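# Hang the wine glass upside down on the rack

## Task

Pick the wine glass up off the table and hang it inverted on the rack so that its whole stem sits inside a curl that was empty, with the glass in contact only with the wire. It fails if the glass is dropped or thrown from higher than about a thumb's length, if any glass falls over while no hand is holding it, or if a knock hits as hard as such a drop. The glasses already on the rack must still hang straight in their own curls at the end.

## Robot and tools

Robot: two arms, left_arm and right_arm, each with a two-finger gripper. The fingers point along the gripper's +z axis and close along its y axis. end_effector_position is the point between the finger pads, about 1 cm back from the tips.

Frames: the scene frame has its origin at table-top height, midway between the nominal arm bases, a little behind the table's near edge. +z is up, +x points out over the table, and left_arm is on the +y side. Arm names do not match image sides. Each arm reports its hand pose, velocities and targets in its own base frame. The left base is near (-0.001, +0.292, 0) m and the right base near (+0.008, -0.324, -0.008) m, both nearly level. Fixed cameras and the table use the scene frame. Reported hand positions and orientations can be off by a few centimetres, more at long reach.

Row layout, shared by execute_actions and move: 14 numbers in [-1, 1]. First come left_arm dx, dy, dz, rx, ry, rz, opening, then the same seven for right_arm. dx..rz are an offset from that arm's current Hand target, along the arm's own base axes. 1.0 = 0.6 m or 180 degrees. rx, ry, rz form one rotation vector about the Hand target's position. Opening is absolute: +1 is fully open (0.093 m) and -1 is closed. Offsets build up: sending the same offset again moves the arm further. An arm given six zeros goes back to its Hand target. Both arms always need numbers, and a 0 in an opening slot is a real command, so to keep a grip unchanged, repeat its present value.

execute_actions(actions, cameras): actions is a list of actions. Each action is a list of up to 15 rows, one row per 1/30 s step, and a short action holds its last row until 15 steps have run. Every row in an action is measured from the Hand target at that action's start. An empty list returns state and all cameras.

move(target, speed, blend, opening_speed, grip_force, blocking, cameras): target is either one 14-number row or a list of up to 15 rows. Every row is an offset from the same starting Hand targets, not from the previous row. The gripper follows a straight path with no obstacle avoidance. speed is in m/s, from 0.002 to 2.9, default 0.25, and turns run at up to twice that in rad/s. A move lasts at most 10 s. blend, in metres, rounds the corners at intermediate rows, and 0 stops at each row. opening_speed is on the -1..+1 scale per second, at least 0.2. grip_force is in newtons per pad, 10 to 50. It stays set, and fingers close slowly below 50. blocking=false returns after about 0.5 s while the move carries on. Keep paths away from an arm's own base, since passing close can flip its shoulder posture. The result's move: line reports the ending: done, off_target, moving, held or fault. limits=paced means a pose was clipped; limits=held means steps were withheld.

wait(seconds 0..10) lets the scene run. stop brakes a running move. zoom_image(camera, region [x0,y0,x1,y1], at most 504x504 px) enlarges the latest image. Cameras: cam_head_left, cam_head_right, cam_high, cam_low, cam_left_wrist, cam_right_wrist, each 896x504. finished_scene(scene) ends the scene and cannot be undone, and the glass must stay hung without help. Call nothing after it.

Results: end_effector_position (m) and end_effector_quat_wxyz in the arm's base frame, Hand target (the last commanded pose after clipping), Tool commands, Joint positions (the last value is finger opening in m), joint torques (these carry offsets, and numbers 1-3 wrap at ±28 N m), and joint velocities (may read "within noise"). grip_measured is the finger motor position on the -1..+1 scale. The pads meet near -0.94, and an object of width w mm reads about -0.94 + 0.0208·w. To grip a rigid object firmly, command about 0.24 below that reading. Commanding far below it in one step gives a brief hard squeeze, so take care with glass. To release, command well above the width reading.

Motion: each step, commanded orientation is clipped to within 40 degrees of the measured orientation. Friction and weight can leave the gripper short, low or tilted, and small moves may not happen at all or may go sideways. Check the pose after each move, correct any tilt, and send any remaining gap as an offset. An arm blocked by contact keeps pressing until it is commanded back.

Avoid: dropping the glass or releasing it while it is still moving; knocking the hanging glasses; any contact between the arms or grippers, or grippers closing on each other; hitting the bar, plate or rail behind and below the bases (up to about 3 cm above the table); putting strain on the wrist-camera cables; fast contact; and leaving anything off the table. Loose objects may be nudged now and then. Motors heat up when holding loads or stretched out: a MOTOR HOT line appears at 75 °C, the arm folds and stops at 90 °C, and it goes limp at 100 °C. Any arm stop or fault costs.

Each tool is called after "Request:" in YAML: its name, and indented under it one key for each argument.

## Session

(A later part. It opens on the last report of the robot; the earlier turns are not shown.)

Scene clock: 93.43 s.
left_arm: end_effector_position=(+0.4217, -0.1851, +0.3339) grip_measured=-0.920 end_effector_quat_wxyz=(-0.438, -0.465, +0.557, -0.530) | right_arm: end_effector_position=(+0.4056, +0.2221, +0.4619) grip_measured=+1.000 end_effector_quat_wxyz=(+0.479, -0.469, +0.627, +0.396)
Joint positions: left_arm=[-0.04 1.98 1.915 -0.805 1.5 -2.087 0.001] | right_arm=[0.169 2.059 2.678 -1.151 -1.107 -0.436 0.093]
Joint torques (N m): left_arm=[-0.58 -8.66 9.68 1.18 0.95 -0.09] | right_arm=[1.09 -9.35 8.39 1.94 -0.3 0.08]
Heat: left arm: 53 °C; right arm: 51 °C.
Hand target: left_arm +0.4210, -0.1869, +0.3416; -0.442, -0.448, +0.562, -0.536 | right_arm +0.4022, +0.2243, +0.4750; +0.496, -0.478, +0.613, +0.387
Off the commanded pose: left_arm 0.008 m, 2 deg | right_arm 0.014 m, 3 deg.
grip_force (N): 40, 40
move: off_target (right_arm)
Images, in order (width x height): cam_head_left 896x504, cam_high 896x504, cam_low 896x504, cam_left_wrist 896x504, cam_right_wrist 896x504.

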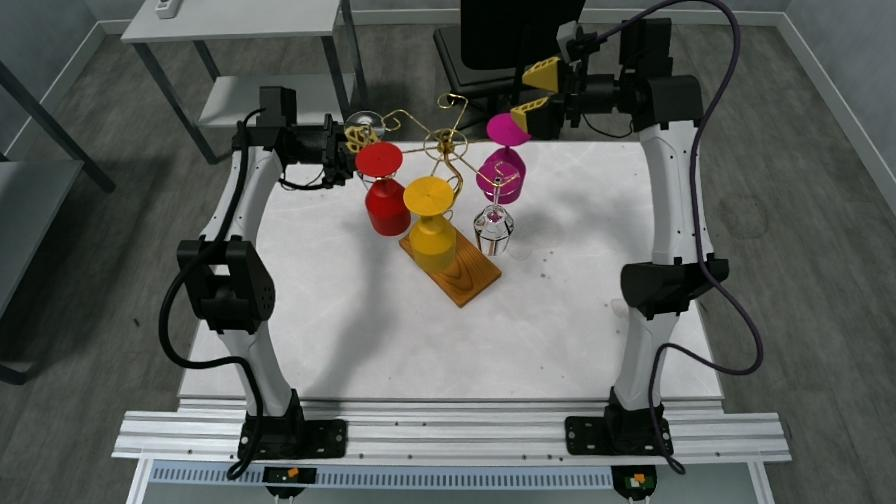

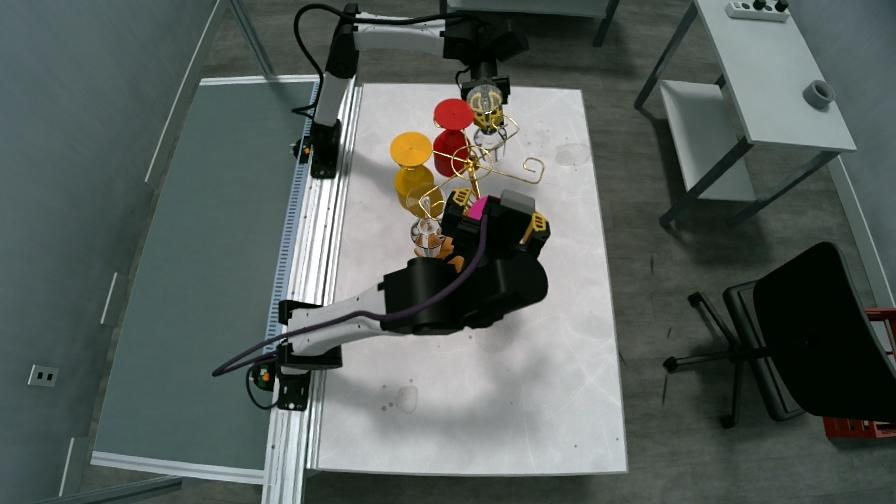

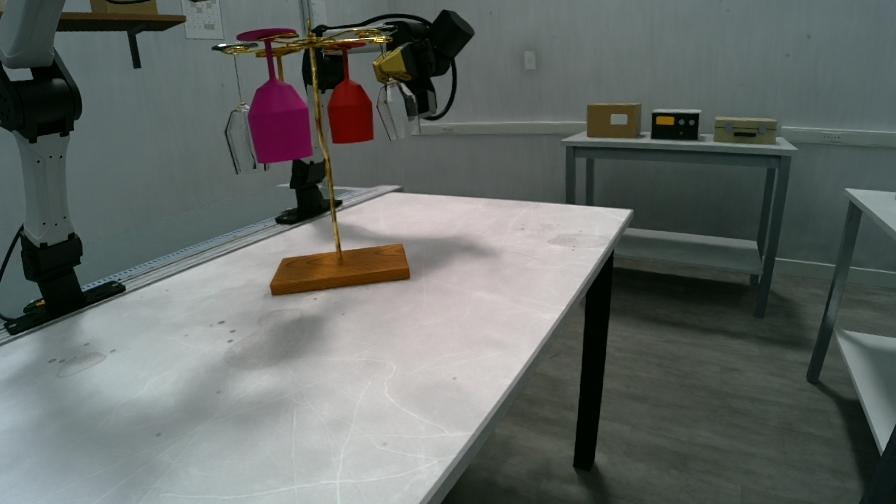

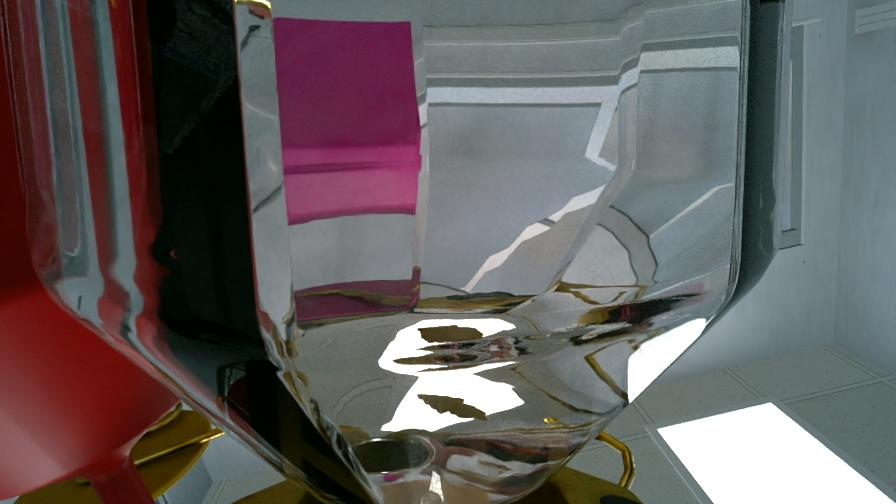

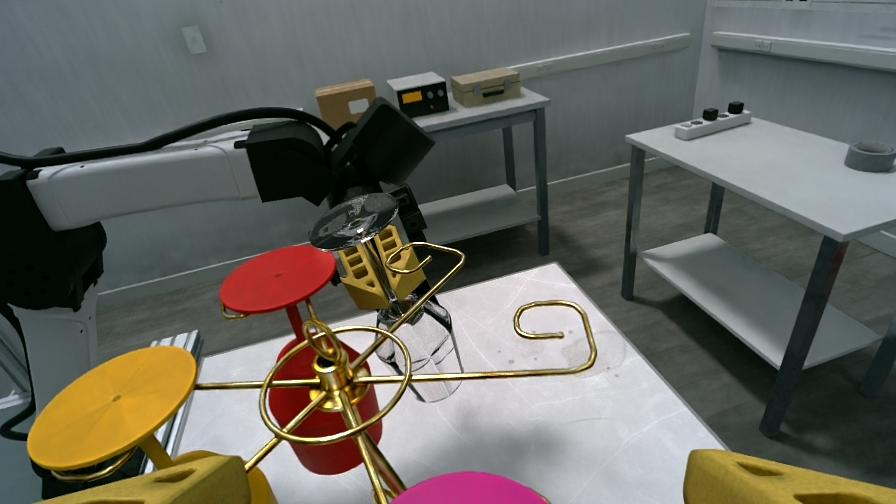

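Request:
move:
  target:
    - [-0.002,-0.053,0,0,0,-0.02,-1,0,0,0,0,0,0,1]
    - [0.003,-0.092,0,0,0,-0.036,-1,0,0,0,0,0,0,1]
  speed: 0.06
  blend: [0.01,0]
  cameras: ["cam_head_left","cam_high","cam_low","cam_left_wrist","cam_right_wrist"]

Request:
zoom_image:
  camera: "cam_low"
  region: [300, 0, 480, 150]

Request:
zoom_image:
  camera: "cam_right_wrist"
  region: [200, 150, 520, 380]

Request:
zoom_image:
  camera: "cam_high"
  region: [430, 60, 530, 150]

Request:
zoom_image:
  camera: "cam_head_left"
  region: [310, 90, 430, 180]

Scene clock: 95.43 s.
left_arm: end_effector_position=(+0.4248, -0.2407, +0.3335) grip_measured=-0.920 end_effector_quat_wxyz=(-0.465, -0.424, +0.589, -0.507) | right_arm: end_effector_position=(+0.4056, +0.2221, +0.4619) grip_measured=+1.000 end_effector_quat_wxyz=(+0.479, -0.469, +0.627, +0.396)
Joint positions: left_arm=[-0.164 2.113 2.107 -0.843 1.5 -2.089 0.001] | right_arm=[0.169 2.059 2.678 -1.151 -1.107 -0.436 0.093]
Joint torques (N m): left_arm=[-0.57 -9.73 10.19 0.99 0.87 -0.21] | right_arm=[1.09 -9.32 8.38 1.93 -0.28 0.07]
Heat: left arm: 54 °C; right arm: 51 °C.
Hand target: left_arm +0.4228, -0.2422, +0.3415; -0.472, -0.416, +0.587, -0.510 | right_arm +0.4022, +0.2243, +0.4750; +0.496, -0.478, +0.613, +0.387
Off the commanded pose: left_arm 0.008 m, 1 deg | right_arm 0.014 m, 3 deg.
joint sent to its limit (left arm) — joint 6 (wrist roll), lower limit. The joint targets still meet the commanded pose.
grip_force (N): 40, 40
move: off_target (right_arm)
Images, in order (width x height): cam_head_left 896x504, cam_high 896x504, cam_low 896x504, cam_left_wrist 896x504, cam_right_wrist 896x504.

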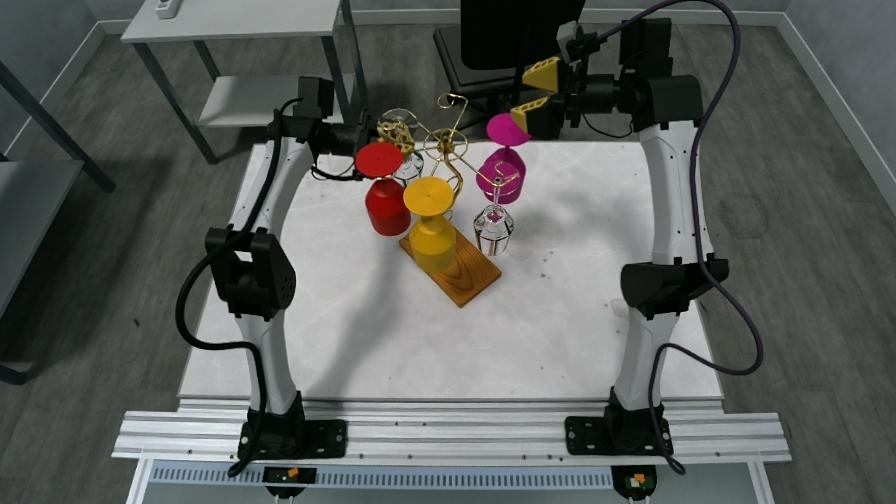

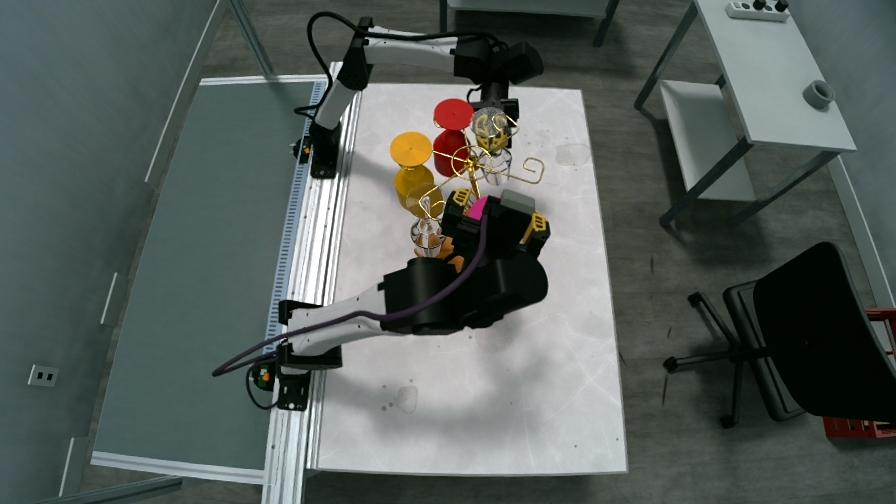

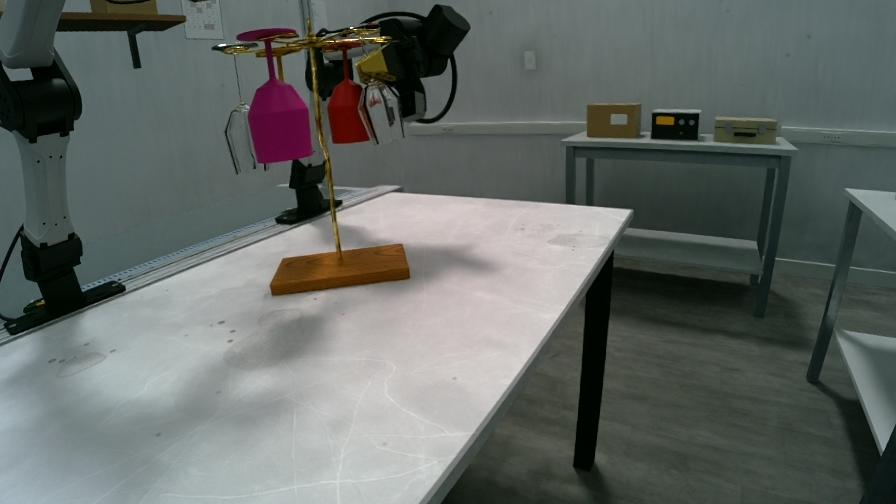

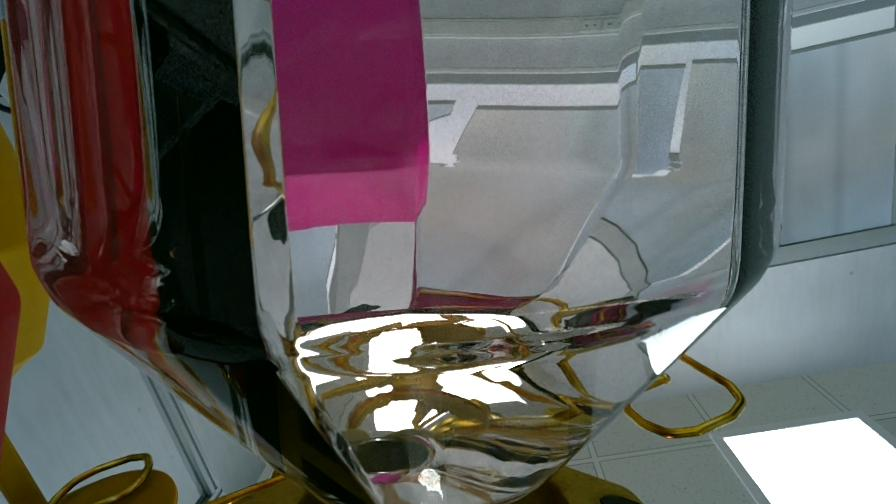

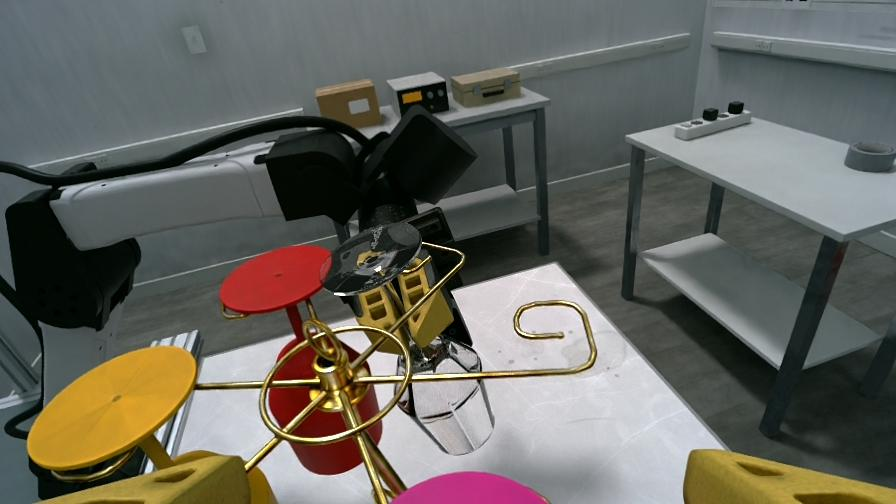

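Scaled by 2.800 from the camera's 896x504 image, which has a finer 1280x720 frame.

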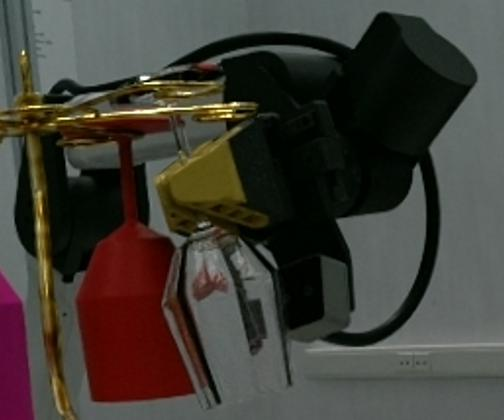

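Scaled by 1.575 from the camera's 896x504 image, which has a finer 1280x720 frame.

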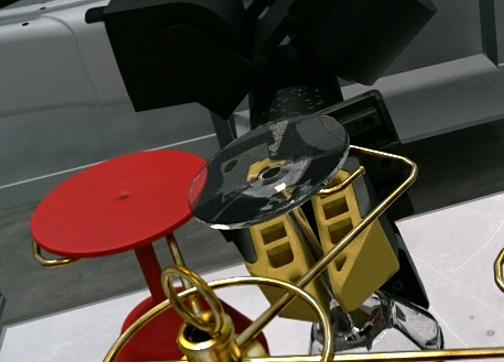

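Scaled by 5.040 from the camera's 896x504 image, which has a finer 1280x720 frame.

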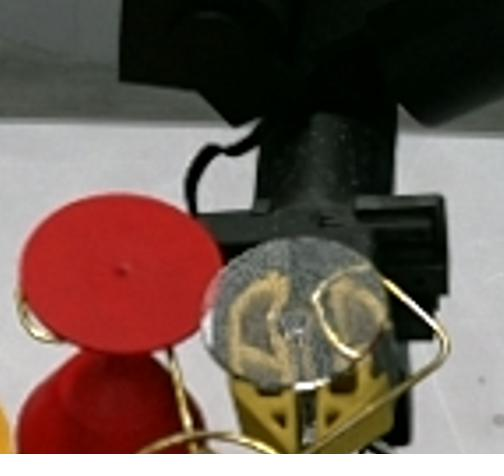

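Scaled by 4.200 from the camera's 896x504 image, which has a finer 1280x720 frame.

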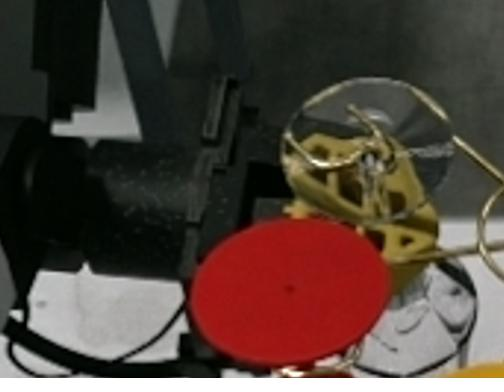

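Request:
move:
  target:
    - [-0.0015,-0.0165,0,0,0,-0.006,-1,0,0,0,0,0,0,1]
    - [0.0077,-0.034,-0.003,0.0078,0.066,-0.018,-1,0,0,0,0,0,0,1]
  speed: 0.05
  blend: [0.004,0]
  cameras: ["cam_head_left","cam_high","cam_low","cam_left_wrist","cam_right_wrist"]

Request:
zoom_image:
  camera: "cam_low"
  region: [300, 0, 480, 150]

Request:
zoom_image:
  camera: "cam_right_wrist"
  region: [300, 180, 500, 320]

Request:
zoom_image:
  camera: "cam_high"
  region: [430, 60, 530, 150]

Request:
zoom_image:
  camera: "cam_head_left"
  region: [310, 90, 430, 180]

Scene clock: 99.17 s.
left_arm: end_effector_position=(+0.4315, -0.2601, +0.3323) grip_measured=-0.920 end_effector_quat_wxyz=(+0.526, +0.466, -0.556, +0.444) | right_arm: end_effector_position=(+0.4056, +0.2221, +0.4619) grip_measured=+1.000 end_effector_quat_wxyz=(+0.479, -0.469, +0.627, +0.396)
Joint positions: left_arm=[-0.202 2.329 2.496 -1.216 1.511 -2.09 0.001] | right_arm=[0.169 2.059 2.678 -1.151 -1.107 -0.436 0.093]
Joint torques (N m): left_arm=[-0.95 -10.63 9.39 0.8 1.09 -0.2] | right_arm=[1.13 -9.29 8.4 1.92 -0.29 0.07]
Heat: left arm: 55 °C; right arm: 51 °C.
Hand target: left_arm +0.4274, -0.2626, +0.3399; +0.539, +0.455, -0.553, +0.444 | right_arm +0.4022, +0.2243, +0.4750; +0.496, -0.478, +0.613, +0.387
Off the commanded pose: left_arm 0.009 m, 2 deg | right_arm 0.014 m, 3 deg.
joint sent to its limit (left arm) — joint 6 (wrist roll), lower limit. The joint targets still meet the commanded pose.
grip_force (N): 40, 40
move: off_target (right_arm)
Images, in order (width x height): cam_head_left 896x504, cam_high 896x504, cam_low 896x504, cam_left_wrist 896x504, cam_right_wrist 896x504.

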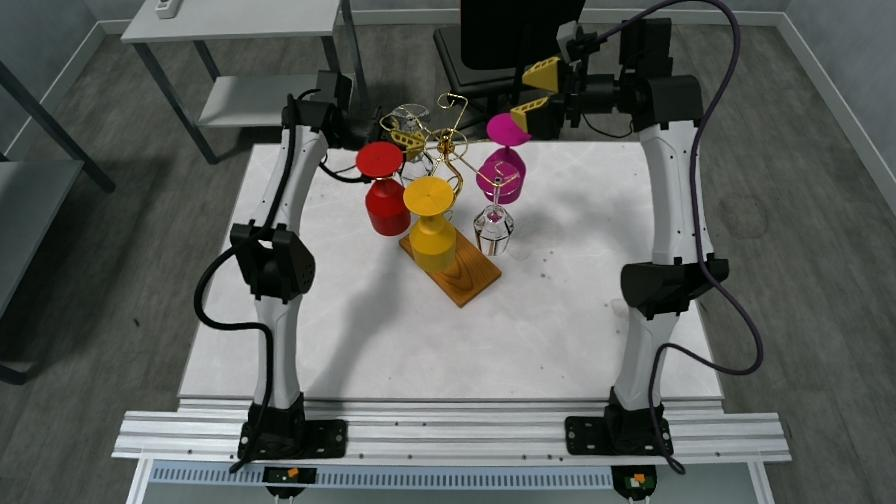

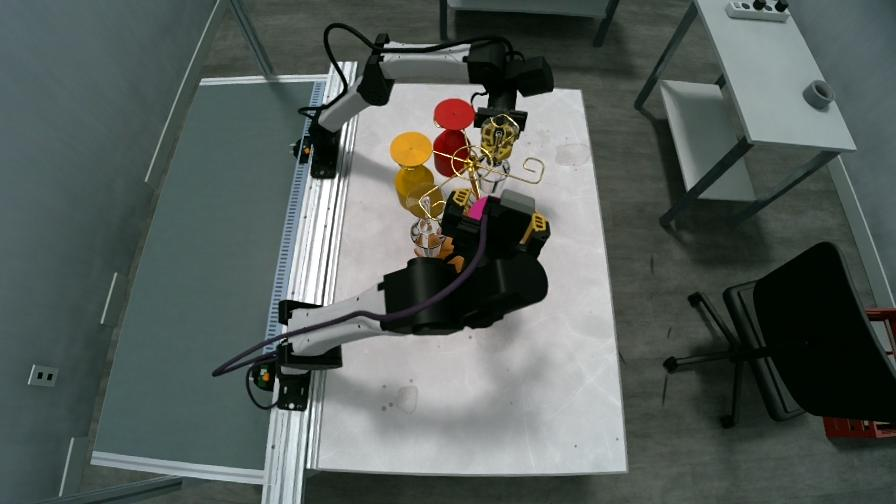

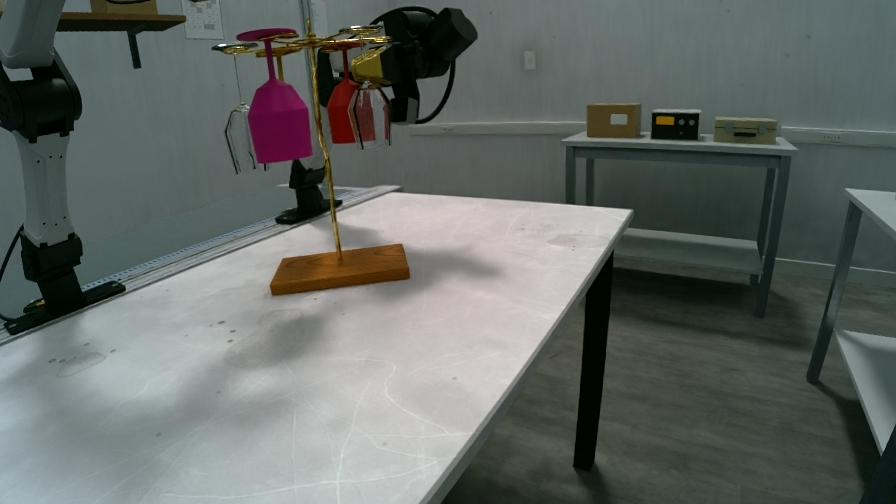

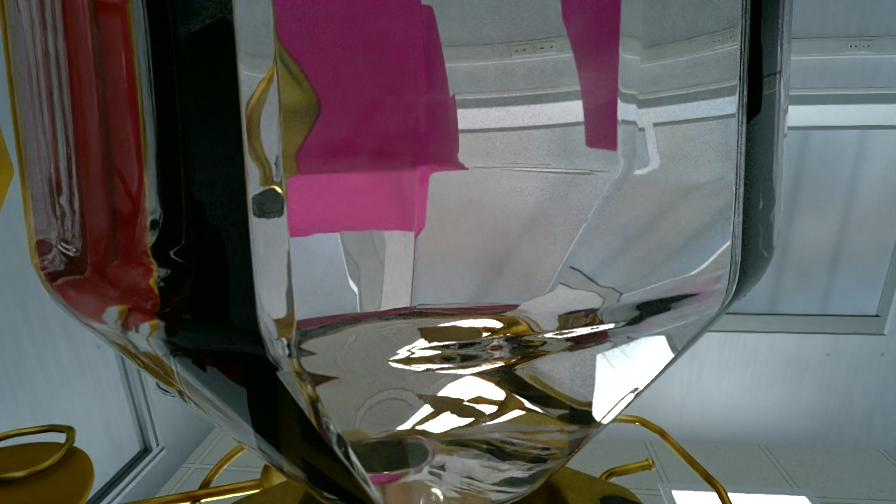

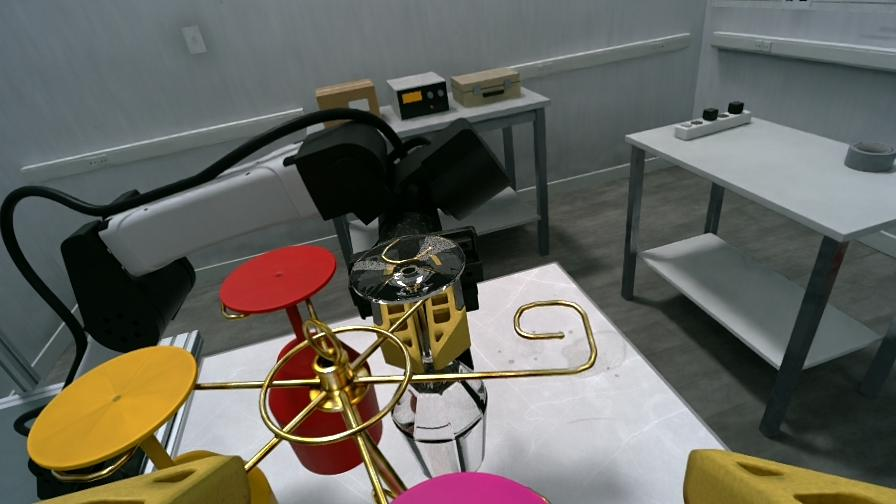

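Scaled by 2.800 from the camera's 896x504 image, which has a finer 1280x720 frame.

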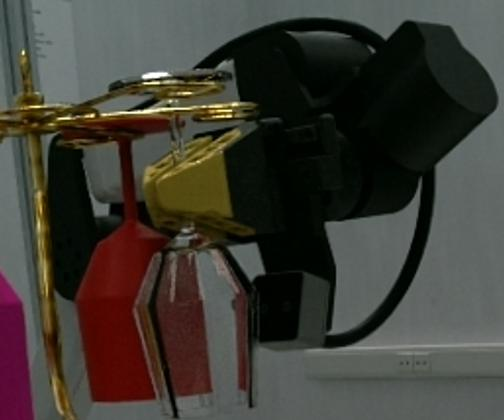

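Scaled by 2.520 from the camera's 896x504 image, which has a finer 1280x720 frame.

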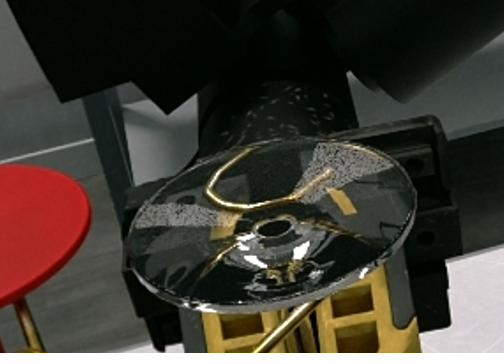

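Scaled by 5.040 from the camera's 896x504 image, which has a finer 1280x720 frame.

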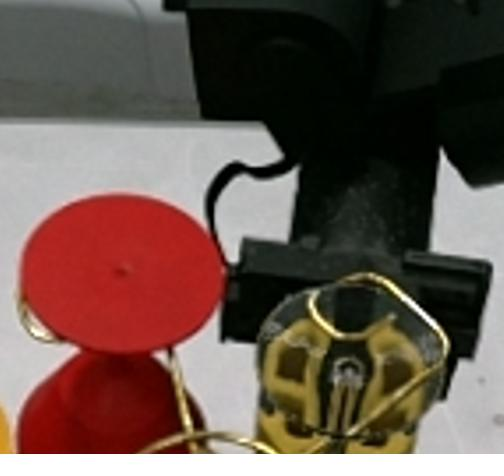

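Scaled by 4.200 from the camera's 896x504 image, which has a finer 1280x720 frame.

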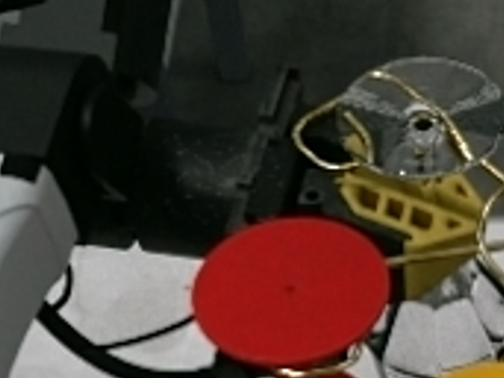

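Request:
move:
  target: [0.032,0.0265,0,-0.0044,0.0008,0.0106,-1,0,0,0,0,0,0,1]
  speed: 0.05
  cameras: ["cam_head_left","cam_high","cam_low","cam_left_wrist","cam_right_wrist"]

Request:
zoom_image:
  camera: "cam_low"
  region: [300, 0, 480, 150]

Request:
zoom_image:
  camera: "cam_right_wrist"
  region: [330, 180, 530, 320]

Request:
zoom_image:
  camera: "cam_high"
  region: [460, 80, 540, 150]

Request:
zoom_image:
  camera: "cam_head_left"
  region: [340, 80, 450, 160]

Scene clock: 101.03 s.
left_arm: end_effector_position=(+0.4482, -0.2491, +0.3335) grip_measured=-0.920 end_effector_quat_wxyz=(+0.525, +0.468, -0.548, +0.454) | right_arm: end_effector_position=(+0.4056, +0.2221, +0.4619) grip_measured=+1.000 end_effector_quat_wxyz=(+0.479, -0.469, +0.627, +0.396)
Joint positions: left_arm=[-0.173 2.441 2.697 -1.302 1.527 -2.09 0.001] | right_arm=[0.169 2.059 2.678 -1.151 -1.107 -0.436 0.093]
Joint torques (N m): left_arm=[0.29 -10.95 8.98 0.81 1.05 -0.2] | right_arm=[1.05 -9.26 8.42 1.93 -0.28 0.07]
Heat: left arm: 55 °C; right arm: 51 °C.
Hand target: left_arm +0.4466, -0.2466, +0.3398; +0.535, +0.461, -0.541, +0.456 | right_arm +0.4022, +0.2243, +0.4750; +0.496, -0.478, +0.613, +0.387
Off the commanded pose: left_arm 0.007 m, 2 deg | right_arm 0.014 m, 3 deg.
joint sent to its limit (left arm) — joint 6 (wrist roll), lower limit. The joint targets still meet the commanded pose.
grip_force (N): 40, 40
move: off_target (right_arm)
Images, in order (width x height): cam_head_left 896x504, cam_high 896x504, cam_low 896x504, cam_left_wrist 896x504, cam_right_wrist 896x504.

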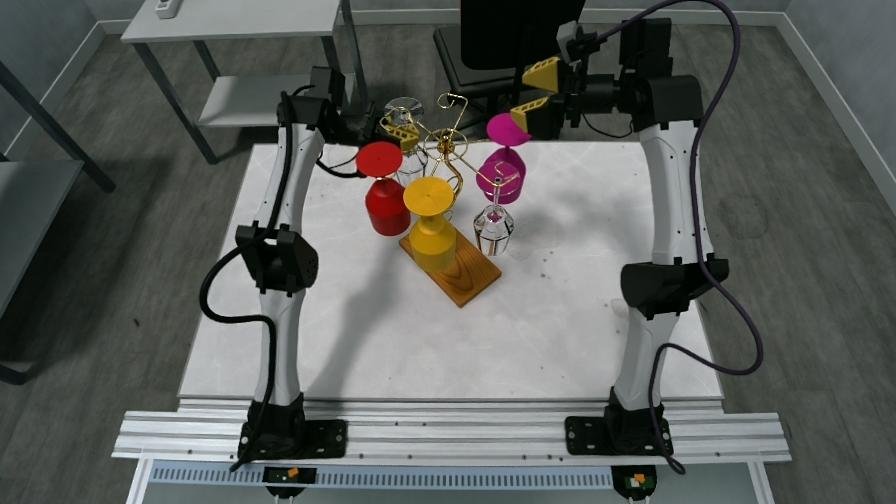

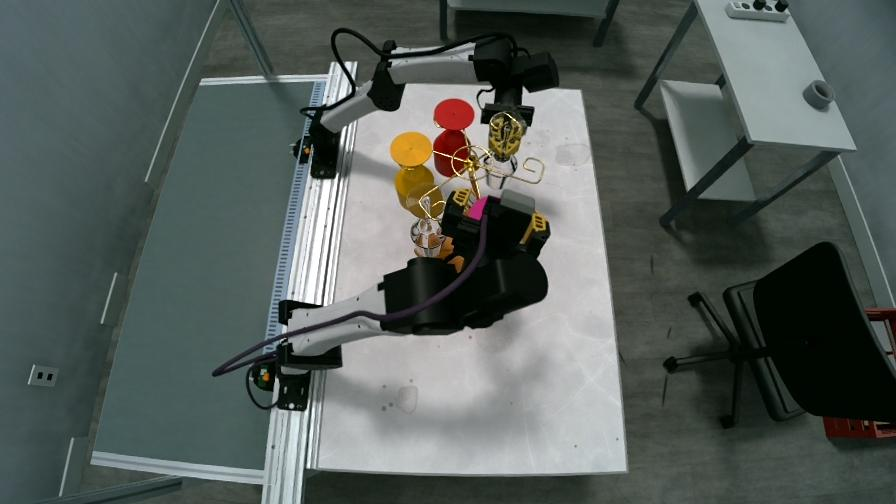

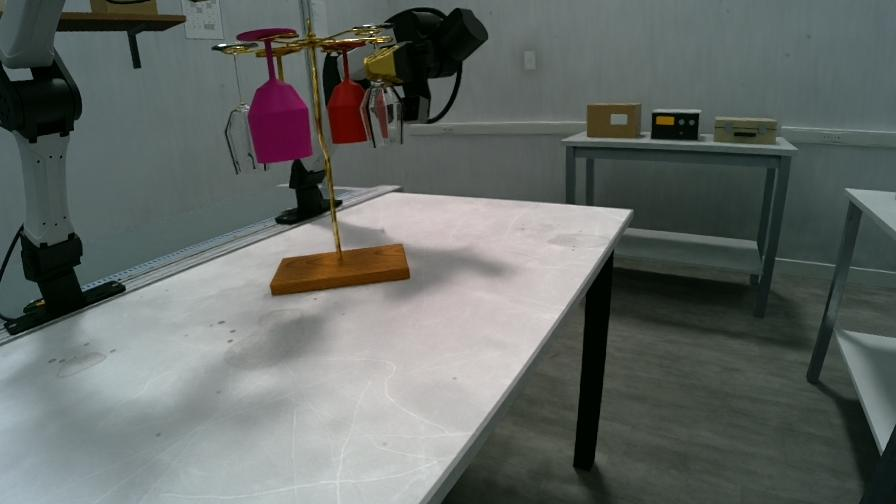

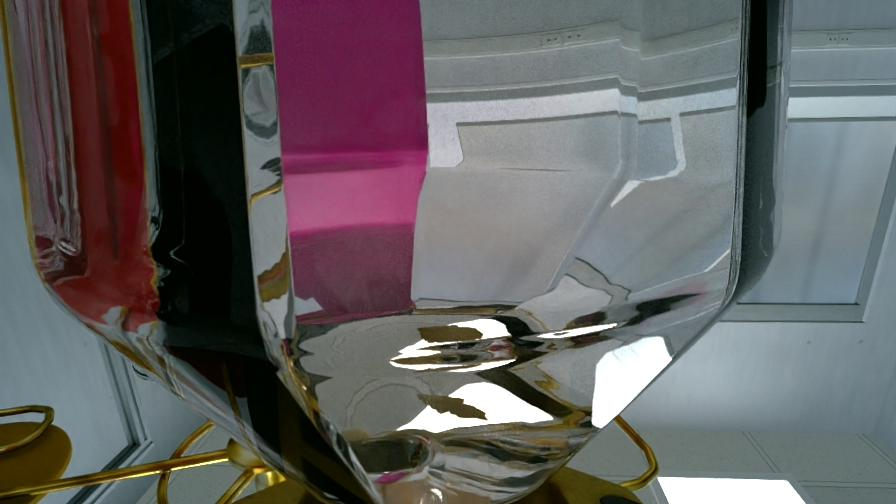

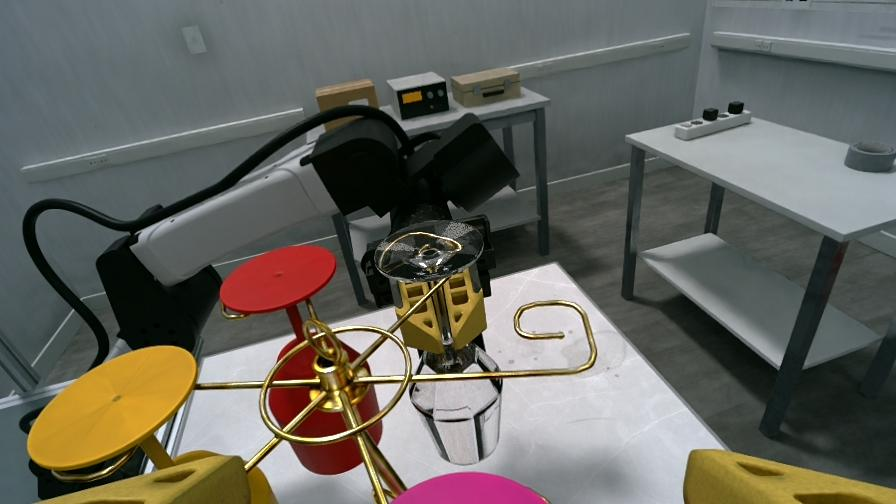

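Scaled by 2.800 from the camera's 896x504 image, which has a finer 1280x720 frame.

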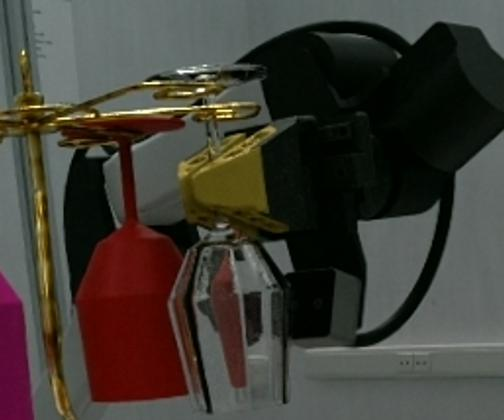

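Scaled by 2.520 from the camera's 896x504 image, which has a finer 1280x720 frame.

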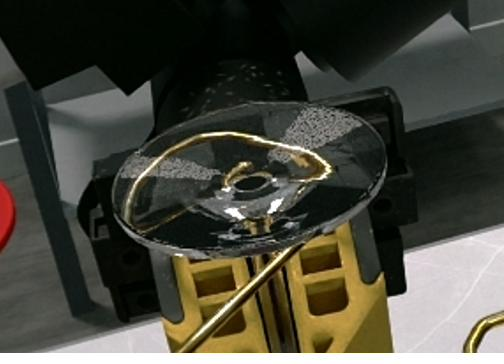

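Scaled by 6.300 from the camera's 896x504 image, which has a finer 1280x720 frame.

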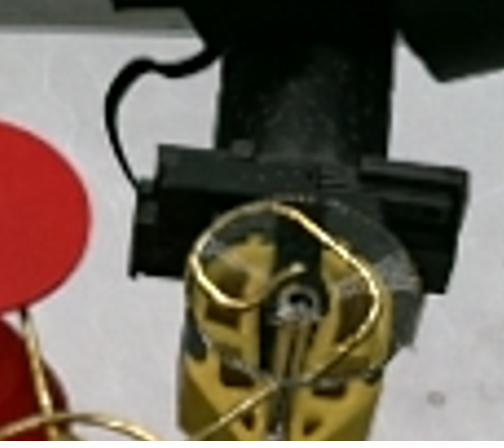

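Scaled by 4.582 from the camera's 896x504 image, which has a finer 1280x720 frame.

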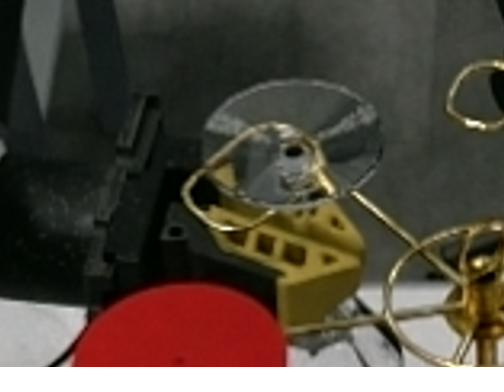

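Request:
move:
  target:
    - [0.008,0.011,0,0,0,0,-1,0,0,0,0,0,0,1]
    - [0.008,0.011,-0.022,0,0,0,-1,0,0,0,0,0,0,1]
  speed: 0.04
  cameras: ["cam_head_left","cam_high","cam_low","cam_left_wrist","cam_right_wrist"]

Request:
zoom_image:
  camera: "cam_low"
  region: [340, 0, 440, 90]

Request:
zoom_image:
  camera: "cam_right_wrist"
  region: [330, 180, 530, 320]

Request:
zoom_image:
  camera: "cam_high"
  region: [460, 80, 540, 150]

Request:
zoom_image:
  camera: "cam_head_left"
  region: [340, 80, 450, 160]

Scene clock: 103.10 s.
left_arm: end_effector_position=(+0.4536, -0.2441, +0.3235) grip_measured=-0.920 end_effector_quat_wxyz=(+0.526, +0.464, -0.545, +0.459) | right_arm: end_effector_position=(+0.4056, +0.2221, +0.4619) grip_measured=+1.000 end_effector_quat_wxyz=(+0.479, -0.469, +0.627, +0.396)
Joint positions: left_arm=[-0.161 2.463 2.693 -1.321 1.542 -2.038 0.001] | right_arm=[0.169 2.059 2.678 -1.151 -1.107 -0.436 0.093]
Joint torques (N m): left_arm=[0.38 -12.38 5.93 0.74 0.99 -0.08] | right_arm=[1.14 -9.35 8.39 1.93 -0.28 0.07]
Heat: left arm: 57 °C; right arm: 52 °C.
Hand target: left_arm +0.4514, -0.2401, +0.3266; +0.536, +0.461, -0.541, +0.456 | right_arm +0.4022, +0.2243, +0.4750; +0.496, -0.478, +0.613, +0.387
Off the commanded pose: left_arm 0.006 m, 1 deg | right_arm 0.014 m, 3 deg.
grip_force (N): 40, 40
move: off_target (right_arm)
Images, in order (width x height): cam_head_left 896x504, cam_high 896x504, cam_low 896x504, cam_left_wrist 896x504, cam_right_wrist 896x504.

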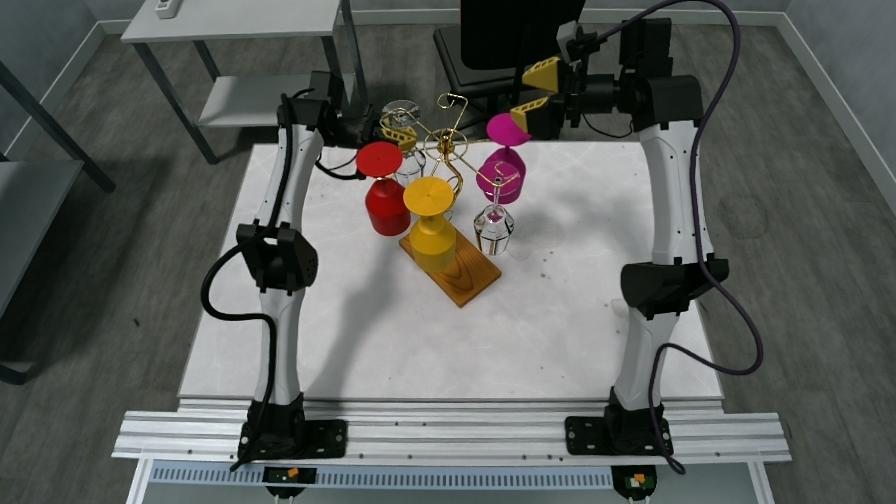

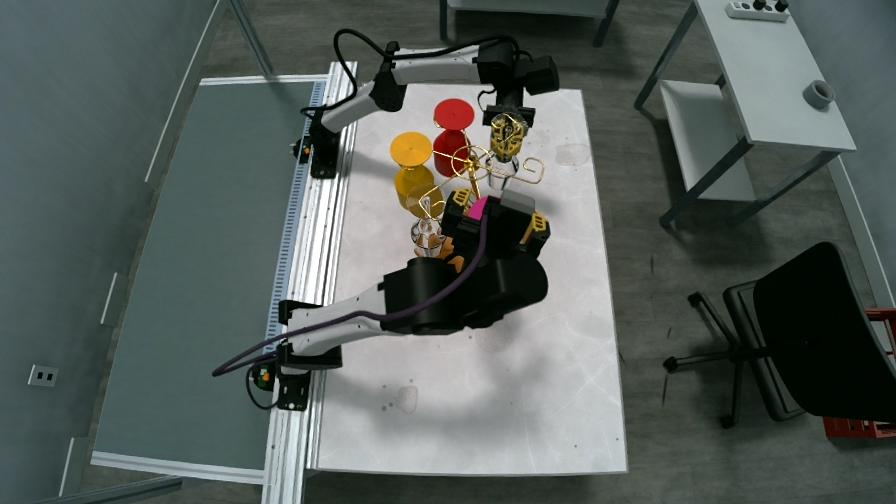

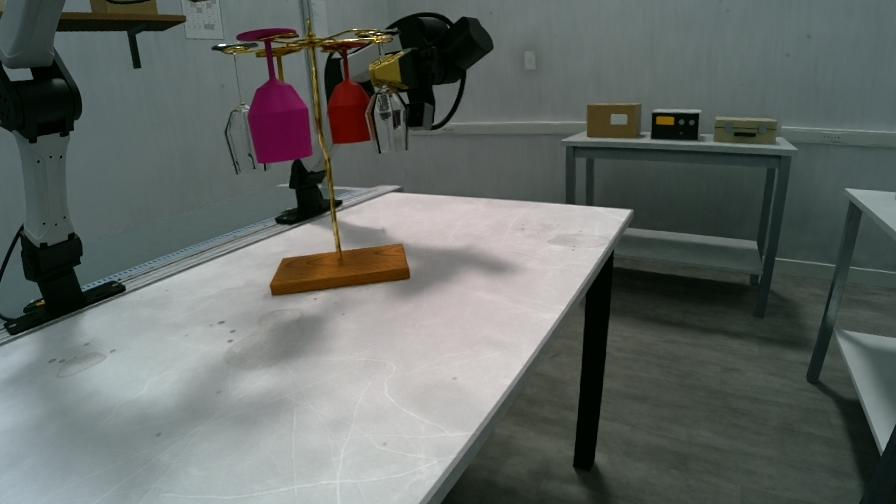

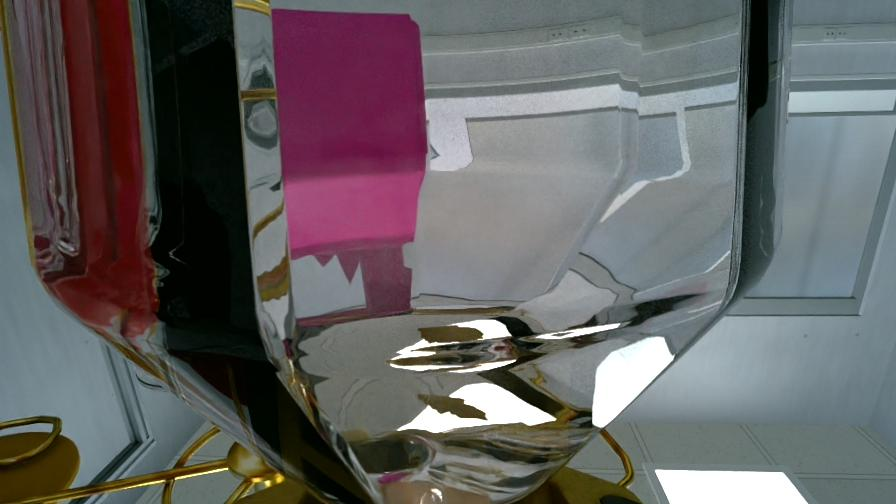

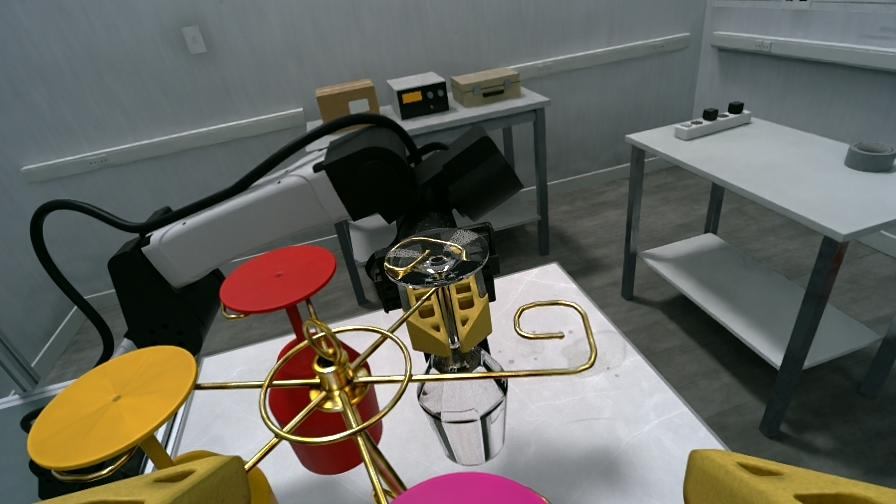

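Scaled by 5.040 from the camera's 896x504 image, which has a finer 1280x720 frame.

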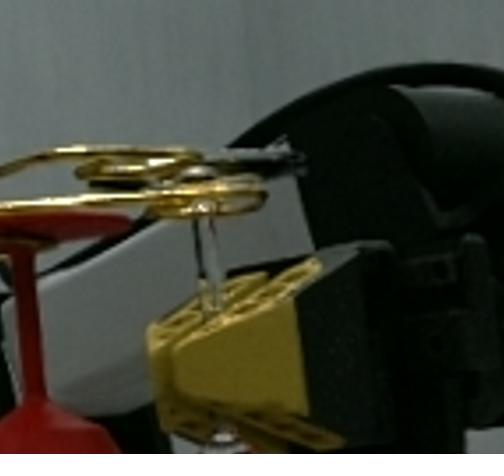

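Scaled by 2.520 from the camera's 896x504 image, which has a finer 1280x720 frame.

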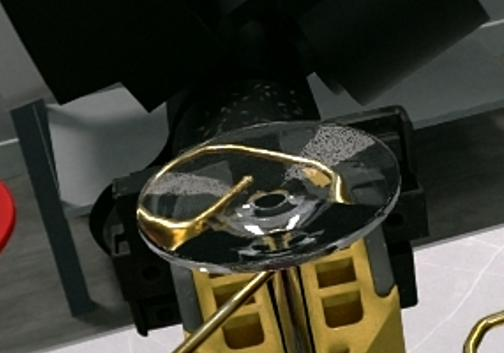

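Scaled by 6.300 from the camera's 896x504 image, which has a finer 1280x720 frame.

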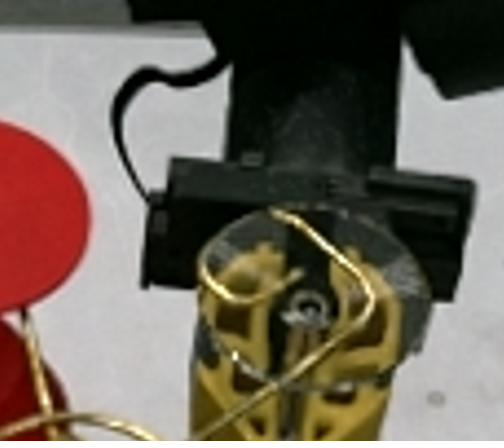

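Scaled by 4.582 from the camera's 896x504 image, which has a finer 1280x720 frame.

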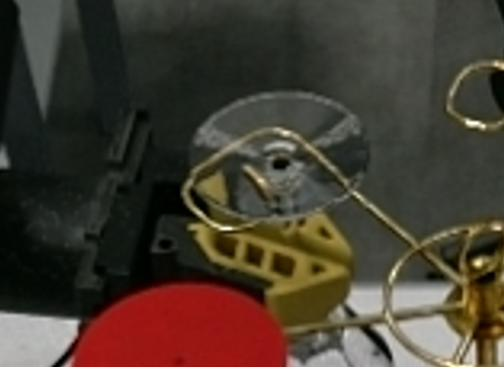

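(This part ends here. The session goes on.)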